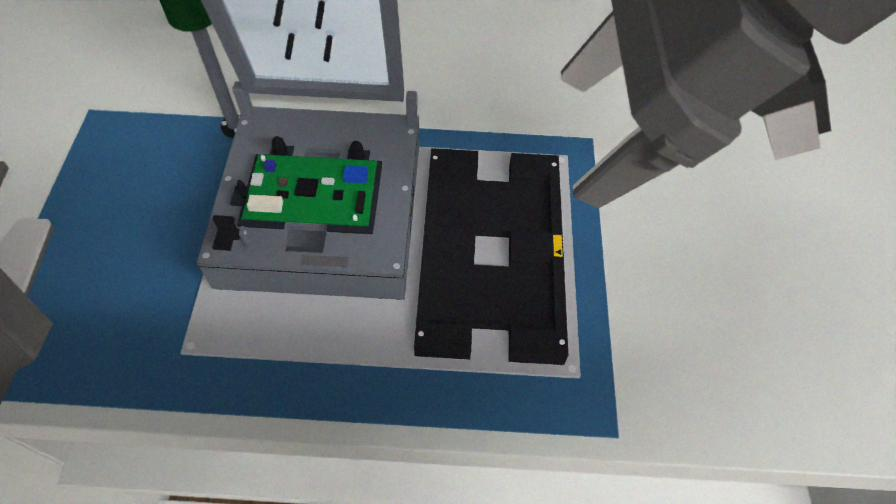

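Scene clock: 717.57 s.
Joint torques (N m): left_arm=[-5.73 -10.71 3.86 -5.72 -1.22 -1.24 0.36] | right_arm=[-18.73 -8.64 -7.48 -4.57 -0.77 -0.77 -0.11]
External joint torques (N m): left_arm=[1.13 -0.23 -0.9 0 0.5 -0.25 0.41] | right_arm=[1.84 0.51 -0.3 0.79 -0.26 0.08 -0.11]
Motor temperatures (°C): left_arm=[30 31 29 32 38 34 40] | right_arm=[35 34 28 32 45 35 35]
Wrist force (N): left_arm=[-7.9 -0.2 -3.4] | right_arm=[2.1 7.6 -12.1]
Wrist torque (N m): left_arm=[0.00 -0.76 -0.15] | right_arm=[0.12 0.81 0.52]
Wrist force, peak (N): left_arm=[-8.4 -0.2 -3.5] | right_arm=[2.1 7.7 -12.7]
base_odometry: x=-1.049 y=-1.480 heading=-2.507
lidar_m: 0.86 0.75 0.58 0.89 1.59 2.22 4.18 4.30 3.21 0.96 0.58 0.84
base_status: not commanded
joint_positions: torso_squat_rad=+0.350 torso_shift_rad=+0.000 torso_pitch_rad=+0.300 torso_yaw_rad=+0.000 left_shoulder_pitch_rad=+2.356 left_shoulder_roll_rad=+2.407 left_shoulder_yaw_rad=+1.487 left_elbow_rad=-2.478 left_forearm_roll_rad=+2.093 left_wrist_pitch_rad=-1.570 left_hand_roll_rad=-1.054 left_gripper_m=+0.044 right_shoulder_pitch_rad=-1.096 right_shoulder_roll_rad=-0.656 right_shoulder_yaw_rad=+0.140 right_elbow_rad=-1.668 right_forearm_roll_rad=-1.356 right_wrist_pitch_rad=+1.873 right_hand_roll_rad=-0.862 right_gripper_m=+0.084 head_pan_rad=+0.000 head_tilt_rad=+0.750
joint_status: not commanded
wheel_motors_off: 0
motor_effort: left_wheel=-2(3) right_wheel=+2(5)
contact_limits: left_gripper_m 450 mA; right_gripper_m 400 mA
chest: x=-0.1366 y=-0.0007 z=+1.2337 quat_wxyz=(+0.989, +0.000, +0.149, +0.000) (m; base frame)
left_hand: x=+0.2104 y=+0.2601 z=+1.0802 quat_wxyz=(+0.740, -0.006, -0.673, -0.006) (m; base frame)
right_hand: x=+0.2901 y=-0.0999 z=+1.1300 quat_wxyz=(+0.961, +0.275, +0.000, +0.001) (m; base frame)
pictures: none
No camera images: "cameras" was empty.

Scene clock: 719.90 s.
Joint torques (N m): left_arm=[-5.76 -10.77 3.68 -5.85 -1.24 -1.3 0.3] | right_arm=[-23.21 -4.7 -4.99 -5.55 -0.52 -0.91 0.23]
External joint torques (N m): left_arm=[1.1 -0.28 -1.09 -0.13 0.48 -0.31 0.36] | right_arm=[0.73 2.07 1.43 1.67 0.1 -0.18 0.22]
Motor temperatures (°C): left_arm=[30 31 29 32 38 34 40] | right_arm=[35 34 28 32 45 35 35]
Wrist force (N): left_arm=[-8.1 -0.6 -3.5] | right_arm=[2.4 7.7 -12.2]
Wrist torque (N m): left_arm=[0.07 -0.77 -0.15] | right_arm=[0.10 0.85 0.50]
Wrist force, peak (N): left_arm=[-8.2 -0.3 -3.5] | right_arm=[2.1 7.8 -12.8]
move: done
base_odometry: x=-1.049 y=-1.480 heading=-2.507
lidar_m: 0.86 0.76 0.58 0.91 1.59 2.22 4.18 4.30 3.22 0.96 0.57 0.84
base_status: not commanded
joint_positions: torso_squat_rad=+0.350 torso_shift_rad=+0.000 torso_pitch_rad=+0.300 torso_yaw_rad=+0.000 left_shoulder_pitch_rad=+2.356 left_shoulder_roll_rad=+2.407 left_shoulder_yaw_rad=+1.487 left_elbow_rad=-2.478 left_forearm_roll_rad=+2.093 left_wrist_pitch_rad=-1.570 left_hand_roll_rad=-1.054 left_gripper_m=+0.044 right_shoulder_pitch_rad=-1.262 right_shoulder_roll_rad=-0.418 right_shoulder_yaw_rad=+0.316 right_elbow_rad=-1.240 right_forearm_roll_rad=-1.149 right_wrist_pitch_rad=+1.646 right_hand_roll_rad=-0.712 right_gripper_m=+0.084 head_pan_rad=+0.000 head_tilt_rad=+0.750
joint_status: all done
wheel_motors_off: 0
motor_effort: left_wheel=+0(3) right_wheel=+3(5)
contact_limits: left_gripper_m 450 mA; right_gripper_m 400 mA
chest: x=-0.1366 y=-0.0007 z=+1.2337 quat_wxyz=(+0.989, +0.000, +0.149, +0.000) (m; base frame)
left_hand: x=+0.2104 y=+0.2600 z=+1.0802 quat_wxyz=(+0.740, -0.006, -0.673, -0.006) (m; base frame)
right_hand: x=+0.3451 y=-0.0062 z=+1.0702 quat_wxyz=(+0.961, +0.276, +0.000, +0.000) (m; base frame)
right_hand_status: reached (checked arc, planned for 2.0 s): 0 mm and 0.1 deg off.
pictures: none
No camera images: "cameras" was empty.

Scene clock: 722.23 s.
Joint torques (N m): left_arm=[-5.76 -10.82 3.85 -5.67 -1.29 -1.13 0.24] | right_arm=[-24.16 -3.12 -3.84 -6.16 -0.47 -0.96 0.38]
External joint torques (N m): left_arm=[1.1 -0.33 -0.91 0.05 0.43 -0.14 0.3] | right_arm=[0.55 2 1.25 1.9 0.21 -0.31 0.37]
Motor temperatures (°C): left_arm=[29 31 29 32 38 34 40] | right_arm=[35 34 28 32 45 35 35]
Wrist force (N): left_arm=[-8.1 -0.1 -3.4] | right_arm=[2.1 7.7 -12.5]
Wrist torque (N m): left_arm=[0.00 -0.78 -0.15] | right_arm=[0.11 0.81 0.52]
Wrist force, peak (N): left_arm=[-8.2 0.0 -3.5] | right_arm=[1.9 8.0 -12.5]
move: done
base_odometry: x=-1.049 y=-1.480 heading=-2.507
lidar_m: 0.86 0.76 0.58 0.90 1.59 2.22 4.18 4.30 3.21 0.96 0.58 0.85
base_status: not commanded
joint_positions: torso_squat_rad=+0.350 torso_shift_rad=+0.000 torso_pitch_rad=+0.300 torso_yaw_rad=+0.000 left_shoulder_pitch_rad=+2.356 left_shoulder_roll_rad=+2.407 left_shoulder_yaw_rad=+1.487 left_elbow_rad=-2.478 left_forearm_roll_rad=+2.093 left_wrist_pitch_rad=-1.570 left_hand_roll_rad=-1.054 left_gripper_m=+0.044 right_shoulder_pitch_rad=-1.323 right_shoulder_roll_rad=-0.237 right_shoulder_yaw_rad=+0.390 right_elbow_rad=-0.917 right_forearm_roll_rad=-1.055 right_wrist_pitch_rad=+1.429 right_hand_roll_rad=-0.593 right_gripper_m=+0.084 head_pan_rad=+0.000 head_tilt_rad=+0.750
joint_status: all done
wheel_motors_off: 0
motor_effort: left_wheel=-2(3) right_wheel=+2(5)
contact_limits: left_gripper_m 450 mA; right_gripper_m 400 mA
chest: x=-0.1366 y=-0.0007 z=+1.2337 quat_wxyz=(+0.989, +0.000, +0.149, +0.000) (m; base frame)
left_hand: x=+0.2104 y=+0.2600 z=+1.0802 quat_wxyz=(+0.740, -0.006, -0.673, -0.006) (m; base frame)
right_hand: x=+0.3565 y=+0.0546 z=+1.0053 quat_wxyz=(+0.961, +0.276, -0.002, -0.001) (m; base frame)
right_hand_status: reached (checked arc, planned for 2.0 s): 1 mm and 0.3 deg off.
pictures: head_camera, right_wrist_camera
camera_calibration:
head_camera: T_world_to_cam=[[0.0348239, -0.99875, 0.0358458, -0.0513601], [-0.846281, -0.0485484, -0.53052, 0.763536], [0.531597, -0.0118608, -0.846914, 1.17015], [0, 0, 0, 1]] pos_world=[0.0259074, -0.00034856, 1.39793]
right_wrist_camera: T_world_to_cam=[[-0.999532, 0.0296154, -0.00771861, 0.364899], [0.00895243, 0.524101, 0.851609, -0.854702], [0.0292661, 0.851141, -0.52412, 0.541634], [0, 0, 0, 1]] pos_world=[0.356528, -0.0238635, 1.01457]

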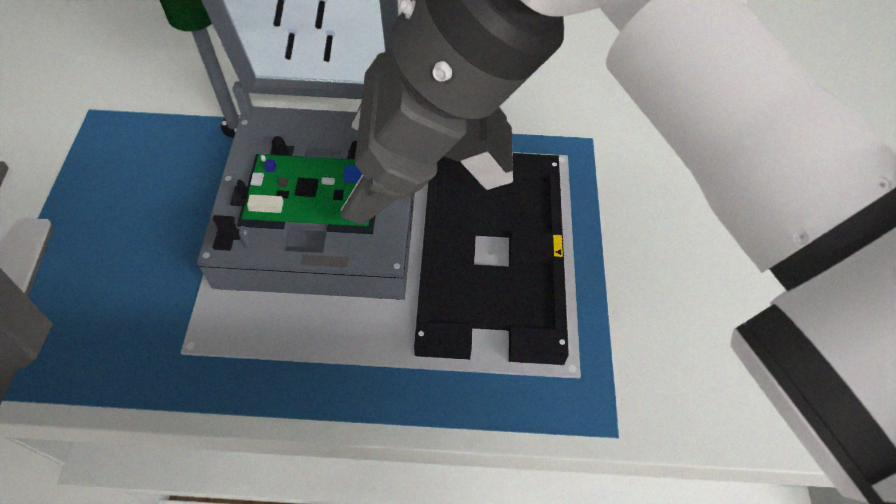

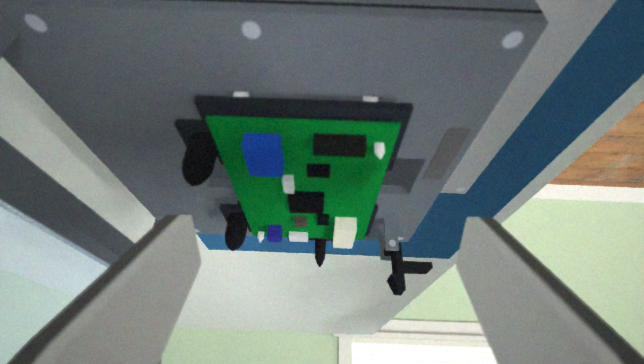

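move:
  target: {"side":"right","x":0.362,"y":0.092,"z":0.980,"quat_wxyz":[0.9613,0.2756,0,0]}
  min_time_s: 2
  cameras: ["right_wrist_camera"]

move:
  target: {"side":"right","x":0.362,"y":0.095,"z":0.972,"quat_wxyz":[0.9613,0.2756,0,0]}
  min_time_s: 1
  cameras: ["right_wrist_camera"]

Scene clock: 731.60 s.
Joint torques (N m): left_arm=[-5.62 -10.8 3.82 -5.68 -1.17 -1.24 0.25] | right_arm=[-24.19 -2.83 -2.59 -6.22 -0.46 -0.78 0.29]
External joint torques (N m): left_arm=[1.24 -0.32 -0.94 0.04 0.54 -0.26 0.31] | right_arm=[1.08 2.18 0.96 1.93 0.24 -0.24 0.28]
Motor temperatures (°C): left_arm=[29 31 29 32 38 34 40] | right_arm=[36 34 28 32 45 35 35]
Wrist force (N): left_arm=[-7.9 -0.3 -3.5] | right_arm=[2.1 7.9 -12.1]
Wrist torque (N m): left_arm=[0.02 -0.75 -0.14] | right_arm=[0.08 0.81 0.51]
Wrist force, peak (N): left_arm=[-8.3 -0.3 -3.4] | right_arm=[2.1 20.1 -9.0]
move: done
base_odometry: x=-1.049 y=-1.480 heading=-2.507
lidar_m: 0.86 0.75 0.58 0.90 1.59 2.22 4.18 4.31 3.20 0.95 0.57 0.84
base_status: not commanded
joint_positions: torso_squat_rad=+0.350 torso_shift_rad=+0.000 torso_pitch_rad=+0.300 torso_yaw_rad=+0.000 left_shoulder_pitch_rad=+2.356 left_shoulder_roll_rad=+2.407 left_shoulder_yaw_rad=+1.487 left_elbow_rad=-2.478 left_forearm_roll_rad=+2.093 left_wrist_pitch_rad=-1.570 left_hand_roll_rad=-1.054 left_gripper_m=+0.044 right_shoulder_pitch_rad=-1.450 right_shoulder_roll_rad=-0.108 right_shoulder_yaw_rad=+0.390 right_elbow_rad=-0.580 right_forearm_roll_rad=-1.048 right_wrist_pitch_rad=+1.284 right_hand_roll_rad=-0.474 right_gripper_m=+0.084 head_pan_rad=+0.000 head_tilt_rad=+0.750
joint_status: all done
wheel_motors_off: 0
motor_effort: left_wheel=-1(3) right_wheel=+2(5)
contact_limits: left_gripper_m 450 mA; right_gripper_m 400 mA
chest: x=-0.1367 y=-0.0007 z=+1.2337 quat_wxyz=(+0.989, +0.000, +0.149, +0.000) (m; base frame)
left_hand: x=+0.2103 y=+0.2601 z=+1.0803 quat_wxyz=(+0.740, -0.006, -0.673, -0.006) (m; base frame)
right_hand: x=+0.3616 y=+0.0918 z=+0.9804 quat_wxyz=(+0.961, +0.276, -0.003, -0.001) (m; base frame)
right_hand_status: reached (checked arc, planned for 2.0 s): 1 mm and 0.3 deg off.
pictures: right_wrist_camera
camera_calibration:
right_wrist_camera: T_world_to_cam=[[-0.999532, 0.0294955, -0.00816398, 0.369203], [0.00849352, 0.523623, 0.851908, -0.853141], [0.0294023, 0.851439, -0.523628, 0.496219], [0, 0, 0, 1]] pos_world=[0.361686, 0.0133338, 0.989646]

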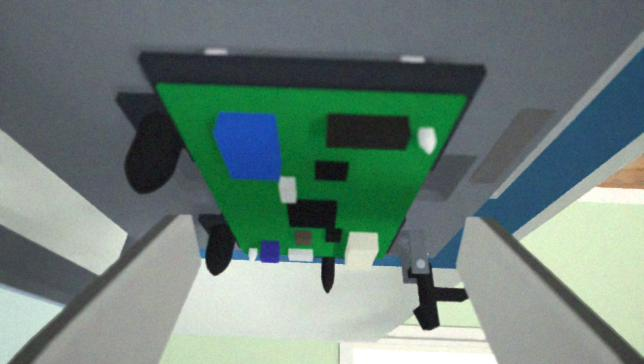

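Scene clock: 732.93 s.
Joint torques (N m): left_arm=[-5.8 -10.86 3.78 -5.68 -1.28 -1.2 0.27] | right_arm=[-24.45 -2.91 -4.39 -6.03 -1.21 -0.69 0.25]
External joint torques (N m): left_arm=[1.06 -0.38 -0.98 0.04 0.44 -0.22 0.33] | right_arm=[0.82 2.15 -1.18 2.07 -0.51 -0.19 0.25]
Motor temperatures (°C): left_arm=[29 31 29 32 38 34 40] | right_arm=[36 34 28 32 45 35 35]
Wrist force (N): left_arm=[-8.0 -0.3 -3.4] | right_arm=[2.1 7.7 -12.2]
Wrist torque (N m): left_arm=[0.01 -0.76 -0.15] | right_arm=[0.09 0.84 0.50]
Wrist force, peak (N): left_arm=[-8.4 0.0 -3.4] | right_arm=[2.0 7.8 -12.5]
move: done
base_odometry: x=-1.049 y=-1.480 heading=-2.507
lidar_m: 0.86 0.76 0.58 0.91 1.60 2.23 4.18 4.30 3.22 0.95 0.58 0.84
base_status: not commanded
joint_positions: torso_squat_rad=+0.350 torso_shift_rad=+0.000 torso_pitch_rad=+0.300 torso_yaw_rad=+0.000 left_shoulder_pitch_rad=+2.356 left_shoulder_roll_rad=+2.407 left_shoulder_yaw_rad=+1.487 left_elbow_rad=-2.478 left_forearm_roll_rad=+2.093 left_wrist_pitch_rad=-1.570 left_hand_roll_rad=-1.054 left_gripper_m=+0.044 right_shoulder_pitch_rad=-1.468 right_shoulder_roll_rad=-0.088 right_shoulder_yaw_rad=+0.387 right_elbow_rad=-0.511 right_forearm_roll_rad=-1.051 right_wrist_pitch_rad=+1.253 right_hand_roll_rad=-0.440 right_gripper_m=+0.084 head_pan_rad=+0.000 head_tilt_rad=+0.750
joint_status: all done
wheel_motors_off: 0
motor_effort: left_wheel=+0(3) right_wheel=+2(5)
contact_limits: left_gripper_m 450 mA; right_gripper_m 400 mA
chest: x=-0.1367 y=-0.0007 z=+1.2337 quat_wxyz=(+0.989, +0.000, +0.149, +0.000) (m; base frame)
left_hand: x=+0.2103 y=+0.2601 z=+1.0803 quat_wxyz=(+0.740, -0.006, -0.673, -0.006) (m; base frame)
right_hand: x=+0.3614 y=+0.0942 z=+0.9722 quat_wxyz=(+0.961, +0.275, -0.003, -0.001) (m; base frame)
right_hand_status: reached (checked arc, planned for 1.0 s): 1 mm and 0.3 deg off.
pictures: right_wrist_camera
camera_calibration:
right_wrist_camera: T_world_to_cam=[[-0.999533, 0.0293156, -0.00858136, 0.36931], [0.00809374, 0.525074, 0.851018, -0.846524], [0.0294539, 0.850551, -0.525066, 0.491359], [0, 0, 0, 1]] pos_world=[0.361517, 0.0157352, 0.981572]

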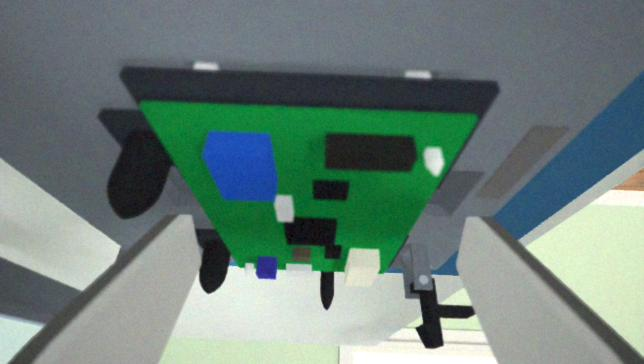

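move:
  target: {"side":"right","x":0.364,"y":0.1,"z":0.964,"quat_wxyz":[0.9613,0.2756,0,0]}
  min_time_s: 1
  cameras: ["right_wrist_camera"]

move:
  target: {"side":"right","x":0.364,"y":0.102,"z":0.955,"quat_wxyz":[0.9613,0.2756,0,0]}
  min_time_s: 1
  cameras: ["right_wrist_camera","head_camera"]

Scene clock: 741.90 s.
Joint torques (N m): left_arm=[-5.57 -10.67 3.78 -5.66 -1.19 -1.21 0.25] | right_arm=[-24.36 -3.36 -3.71 -6.04 -1.13 -0.79 0.23]
External joint torques (N m): left_arm=[1.29 -0.19 -0.99 0.06 0.53 -0.22 0.31] | right_arm=[1.02 2.16 -1.36 1.91 -0.41 -0.36 0.23]
Motor temperatures (°C): left_arm=[29 31 29 32 38 34 40] | right_arm=[36 34 28 32 45 35 35]
Wrist force (N): left_arm=[-7.6 -0.4 -3.5] | right_arm=[1.8 7.8 -11.9]
Wrist torque (N m): left_arm=[0.04 -0.73 -0.15] | right_arm=[0.10 0.77 0.53]
Wrist force, peak (N): left_arm=[-8.3 -0.1 -3.5] | right_arm=[2.1 8.3 -12.3]
move: done
base_odometry: x=-1.049 y=-1.480 heading=-2.507
lidar_m: 0.86 0.75 0.58 0.91 1.59 2.22 4.18 4.31 3.20 0.95 0.57 0.84
base_status: not commanded
joint_positions: torso_squat_rad=+0.350 torso_shift_rad=+0.000 torso_pitch_rad=+0.300 torso_yaw_rad=+0.000 left_shoulder_pitch_rad=+2.356 left_shoulder_roll_rad=+2.407 left_shoulder_yaw_rad=+1.487 left_elbow_rad=-2.478 left_forearm_roll_rad=+2.093 left_wrist_pitch_rad=-1.570 left_hand_roll_rad=-1.054 left_gripper_m=+0.044 right_shoulder_pitch_rad=-1.538 right_shoulder_roll_rad=-0.045 right_shoulder_yaw_rad=+0.365 right_elbow_rad=-0.334 right_forearm_roll_rad=-1.071 right_wrist_pitch_rad=+1.186 right_hand_roll_rad=-0.355 right_gripper_m=+0.084 head_pan_rad=+0.000 head_tilt_rad=+0.750
joint_status: all done
wheel_motors_off: 0
motor_effort: left_wheel=-1(3) right_wheel=+3(5)
contact_limits: left_gripper_m 450 mA; right_gripper_m 400 mA
chest: x=-0.1367 y=-0.0007 z=+1.2337 quat_wxyz=(+0.989, +0.000, +0.149, +0.000) (m; base frame)
left_hand: x=+0.2103 y=+0.2601 z=+1.0803 quat_wxyz=(+0.740, -0.006, -0.673, -0.006) (m; base frame)
right_hand: x=+0.3634 y=+0.0996 z=+0.9641 quat_wxyz=(+0.961, +0.276, -0.006, -0.002) (m; base frame)
right_hand_status: reached (checked arc, planned for 1.0 s): 1 mm and 0.7 deg off.
pictures: right_wrist_camera
camera_calibration:
right_wrist_camera: T_world_to_cam=[[-0.999357, 0.0329895, -0.0140717, 0.375924], [0.00528345, 0.523483, 0.85202, -0.842284], [0.035474, 0.851397, -0.523321, 0.478583], [0, 0, 0, 1]] pos_world=[0.363155, 0.0210562, 0.973385]

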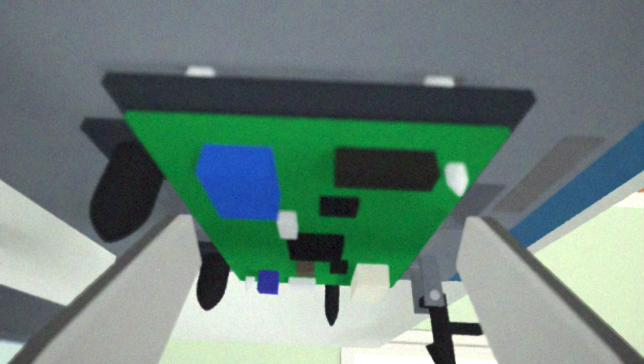

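Scene clock: 743.23 s.
Joint torques (N m): left_arm=[-5.58 -10.87 3.82 -5.62 -1.27 -1.19 0.39] | right_arm=[-24.64 -3.11 -3.3 -5.97 -1.27 -0.66 0.29]
External joint torques (N m): left_arm=[1.29 -0.38 -0.95 0.1 0.45 -0.2 0.45] | right_arm=[0.64 2.43 -1.3 1.9 -0.55 -0.24 0.28]
Motor temperatures (°C): left_arm=[29 31 29 32 38 34 40] | right_arm=[36 34 28 32 45 35 35]
Wrist force (N): left_arm=[-7.7 -0.4 -3.4] | right_arm=[1.9 7.9 -11.9]
Wrist torque (N m): left_arm=[0.03 -0.74 -0.17] | right_arm=[0.09 0.79 0.54]
Wrist force, peak (N): left_arm=[-8.3 -0.3 -3.3] | right_arm=[1.8 7.8 -12.5]
move: done
base_odometry: x=-1.049 y=-1.480 heading=-2.507
lidar_m: 0.86 0.74 0.58 0.90 1.59 2.23 4.17 4.30 3.21 0.96 0.58 0.84
base_status: not commanded
joint_positions: torso_squat_rad=+0.350 torso_shift_rad=+0.000 torso_pitch_rad=+0.300 torso_yaw_rad=+0.000 left_shoulder_pitch_rad=+2.356 left_shoulder_roll_rad=+2.407 left_shoulder_yaw_rad=+1.487 left_elbow_rad=-2.478 left_forearm_roll_rad=+2.093 left_wrist_pitch_rad=-1.570 left_hand_roll_rad=-1.054 left_gripper_m=+0.044 right_shoulder_pitch_rad=-1.552 right_shoulder_roll_rad=-0.025 right_shoulder_yaw_rad=+0.357 right_elbow_rad=-0.267 right_forearm_roll_rad=-1.077 right_wrist_pitch_rad=+1.139 right_hand_roll_rad=-0.316 right_gripper_m=+0.084 head_pan_rad=+0.000 head_tilt_rad=+0.750
joint_status: all done
wheel_motors_off: 0
motor_effort: left_wheel=-1(3) right_wheel=+2(5)
contact_limits: left_gripper_m 450 mA; right_gripper_m 400 mA
chest: x=-0.1367 y=-0.0007 z=+1.2337 quat_wxyz=(+0.989, +0.000, +0.149, +0.000) (m; base frame)
left_hand: x=+0.2103 y=+0.2601 z=+1.0803 quat_wxyz=(+0.740, -0.006, -0.673, -0.006) (m; base frame)
right_hand: x=+0.3637 y=+0.1015 z=+0.9552 quat_wxyz=(+0.961, +0.278, -0.013, -0.004) (m; base frame)
right_hand_status: reached (checked arc, as near as the solve gets, planned for 1.0 s): 1 mm and 1.5 deg off.
pictures: head_camera, right_wrist_camera
camera_calibration:
head_camera: T_world_to_cam=[[0.0348717, -0.99875, 0.0357993, -0.0513118], [-0.846157, -0.0485669, -0.530716, 0.76371], [0.531792, -0.0117848, -0.846793, 1.1701], [0, 0, 0, 1]] pos_world=[0.0257612, -0.000367266, 1.39798]
right_wrist_camera: T_world_to_cam=[[-0.998855, 0.0402015, -0.0259471, 0.386425], [-0.0012146, 0.520805, 0.853675, -0.834678], [0.0478324, 0.852729, -0.52016, 0.464598], [0, 0, 0, 1]] pos_world=[0.362745, 0.0229937, 0.964235]

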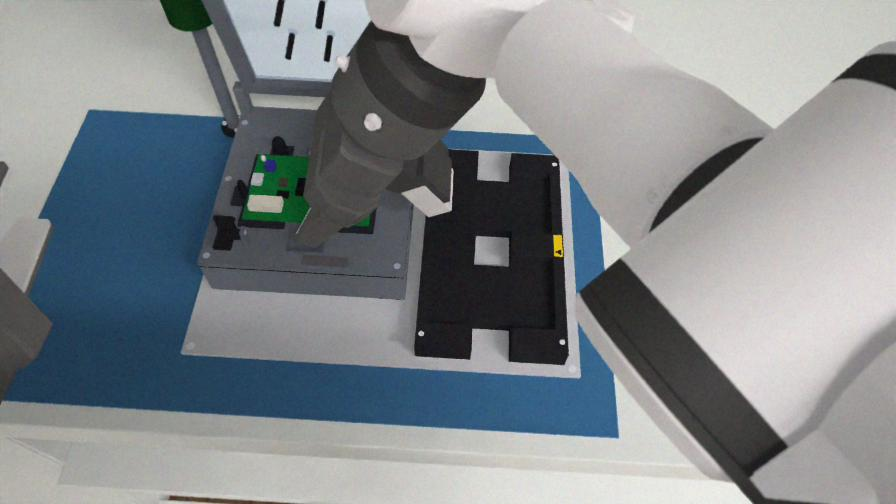

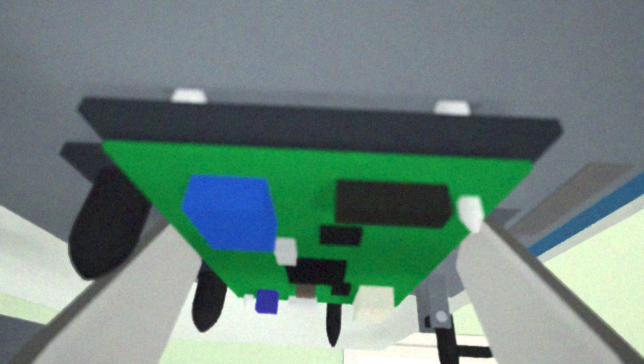

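move:
  joints: {"right_gripper_m":0.071}
  cameras: ["right_wrist_camera"]

Scene clock: 747.97 s.
Joint torques (N m): left_arm=[-5.66 -10.81 3.78 -5.67 -1.25 -1.23 0.33] | right_arm=[-20.59 -0.53 -3.08 -5.55 -1.4 3.74 0.33]
External joint torques (N m): left_arm=[1.2 -0.33 -0.98 0.06 0.47 -0.24 0.38] | right_arm=[4.7 5.02 -1.08 2.33 -0.68 4.18 0.33]
Motor temperatures (°C): left_arm=[29 31 29 32 38 34 40] | right_arm=[36 34 28 32 45 35 35]
Wrist force (N): left_arm=[-8.0 -0.4 -3.3] | right_arm=[19.0 8.9 -16.1]
Wrist torque (N m): left_arm=[0.04 -0.76 -0.16] | right_arm=[0.07 0.50 0.46]
Wrist force, peak (N): left_arm=[-8.3 -0.2 -3.9] | right_arm=[22.1 9.0 -17.7]
move: done
base_odometry: x=-1.049 y=-1.480 heading=-2.507
lidar_m: 0.86 0.75 0.59 0.90 1.60 2.22 4.18 4.30 3.21 0.95 0.58 0.84
base_status: not commanded
joint_positions: torso_squat_rad=+0.350 torso_shift_rad=+0.000 torso_pitch_rad=+0.300 torso_yaw_rad=+0.000 left_shoulder_pitch_rad=+2.356 left_shoulder_roll_rad=+2.407 left_shoulder_yaw_rad=+1.487 left_elbow_rad=-2.478 left_forearm_roll_rad=+2.093 left_wrist_pitch_rad=-1.570 left_hand_roll_rad=-1.054 left_gripper_m=+0.044 right_shoulder_pitch_rad=-1.553 right_shoulder_roll_rad=-0.026 right_shoulder_yaw_rad=+0.357 right_elbow_rad=-0.267 right_forearm_roll_rad=-1.077 right_wrist_pitch_rad=+1.138 right_hand_roll_rad=-0.316 right_gripper_m=+0.071 head_pan_rad=+0.000 head_tilt_rad=+0.750
joint_status: all done
wheel_motors_off: 0
motor_effort: left_wheel=-3(5) right_wheel=+1(4)
contact_limits: left_gripper_m 450 mA; right_gripper_m 400 mA
chest: x=-0.1365 y=-0.0007 z=+1.2337 quat_wxyz=(+0.989, +0.000, +0.149, +0.000) (m; base frame)
left_hand: x=+0.2105 y=+0.2601 z=+1.0801 quat_wxyz=(+0.740, -0.006, -0.672, -0.006) (m; base frame)
right_hand: x=+0.3646 y=+0.1015 z=+0.9556 quat_wxyz=(+0.961, +0.278, -0.014, -0.004) (m; base frame)
pictures: right_wrist_camera
camera_calibration:
right_wrist_camera: T_world_to_cam=[[-0.998775, 0.0410174, -0.0276729, 0.388883], [-0.00228166, 0.520506, 0.853855, -0.834734], [0.0494268, 0.852872, -0.519775, 0.463867], [0, 0, 0, 1]] pos_world=[0.363575, 0.0229132, 0.96461]

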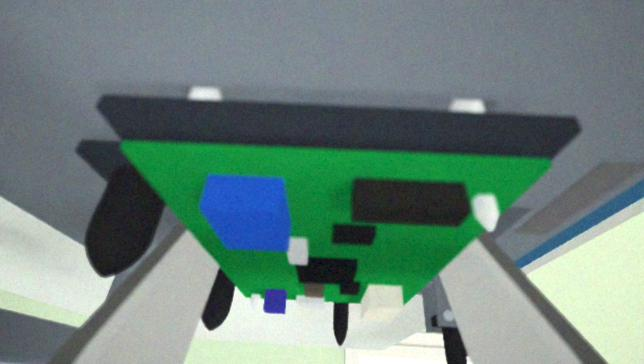

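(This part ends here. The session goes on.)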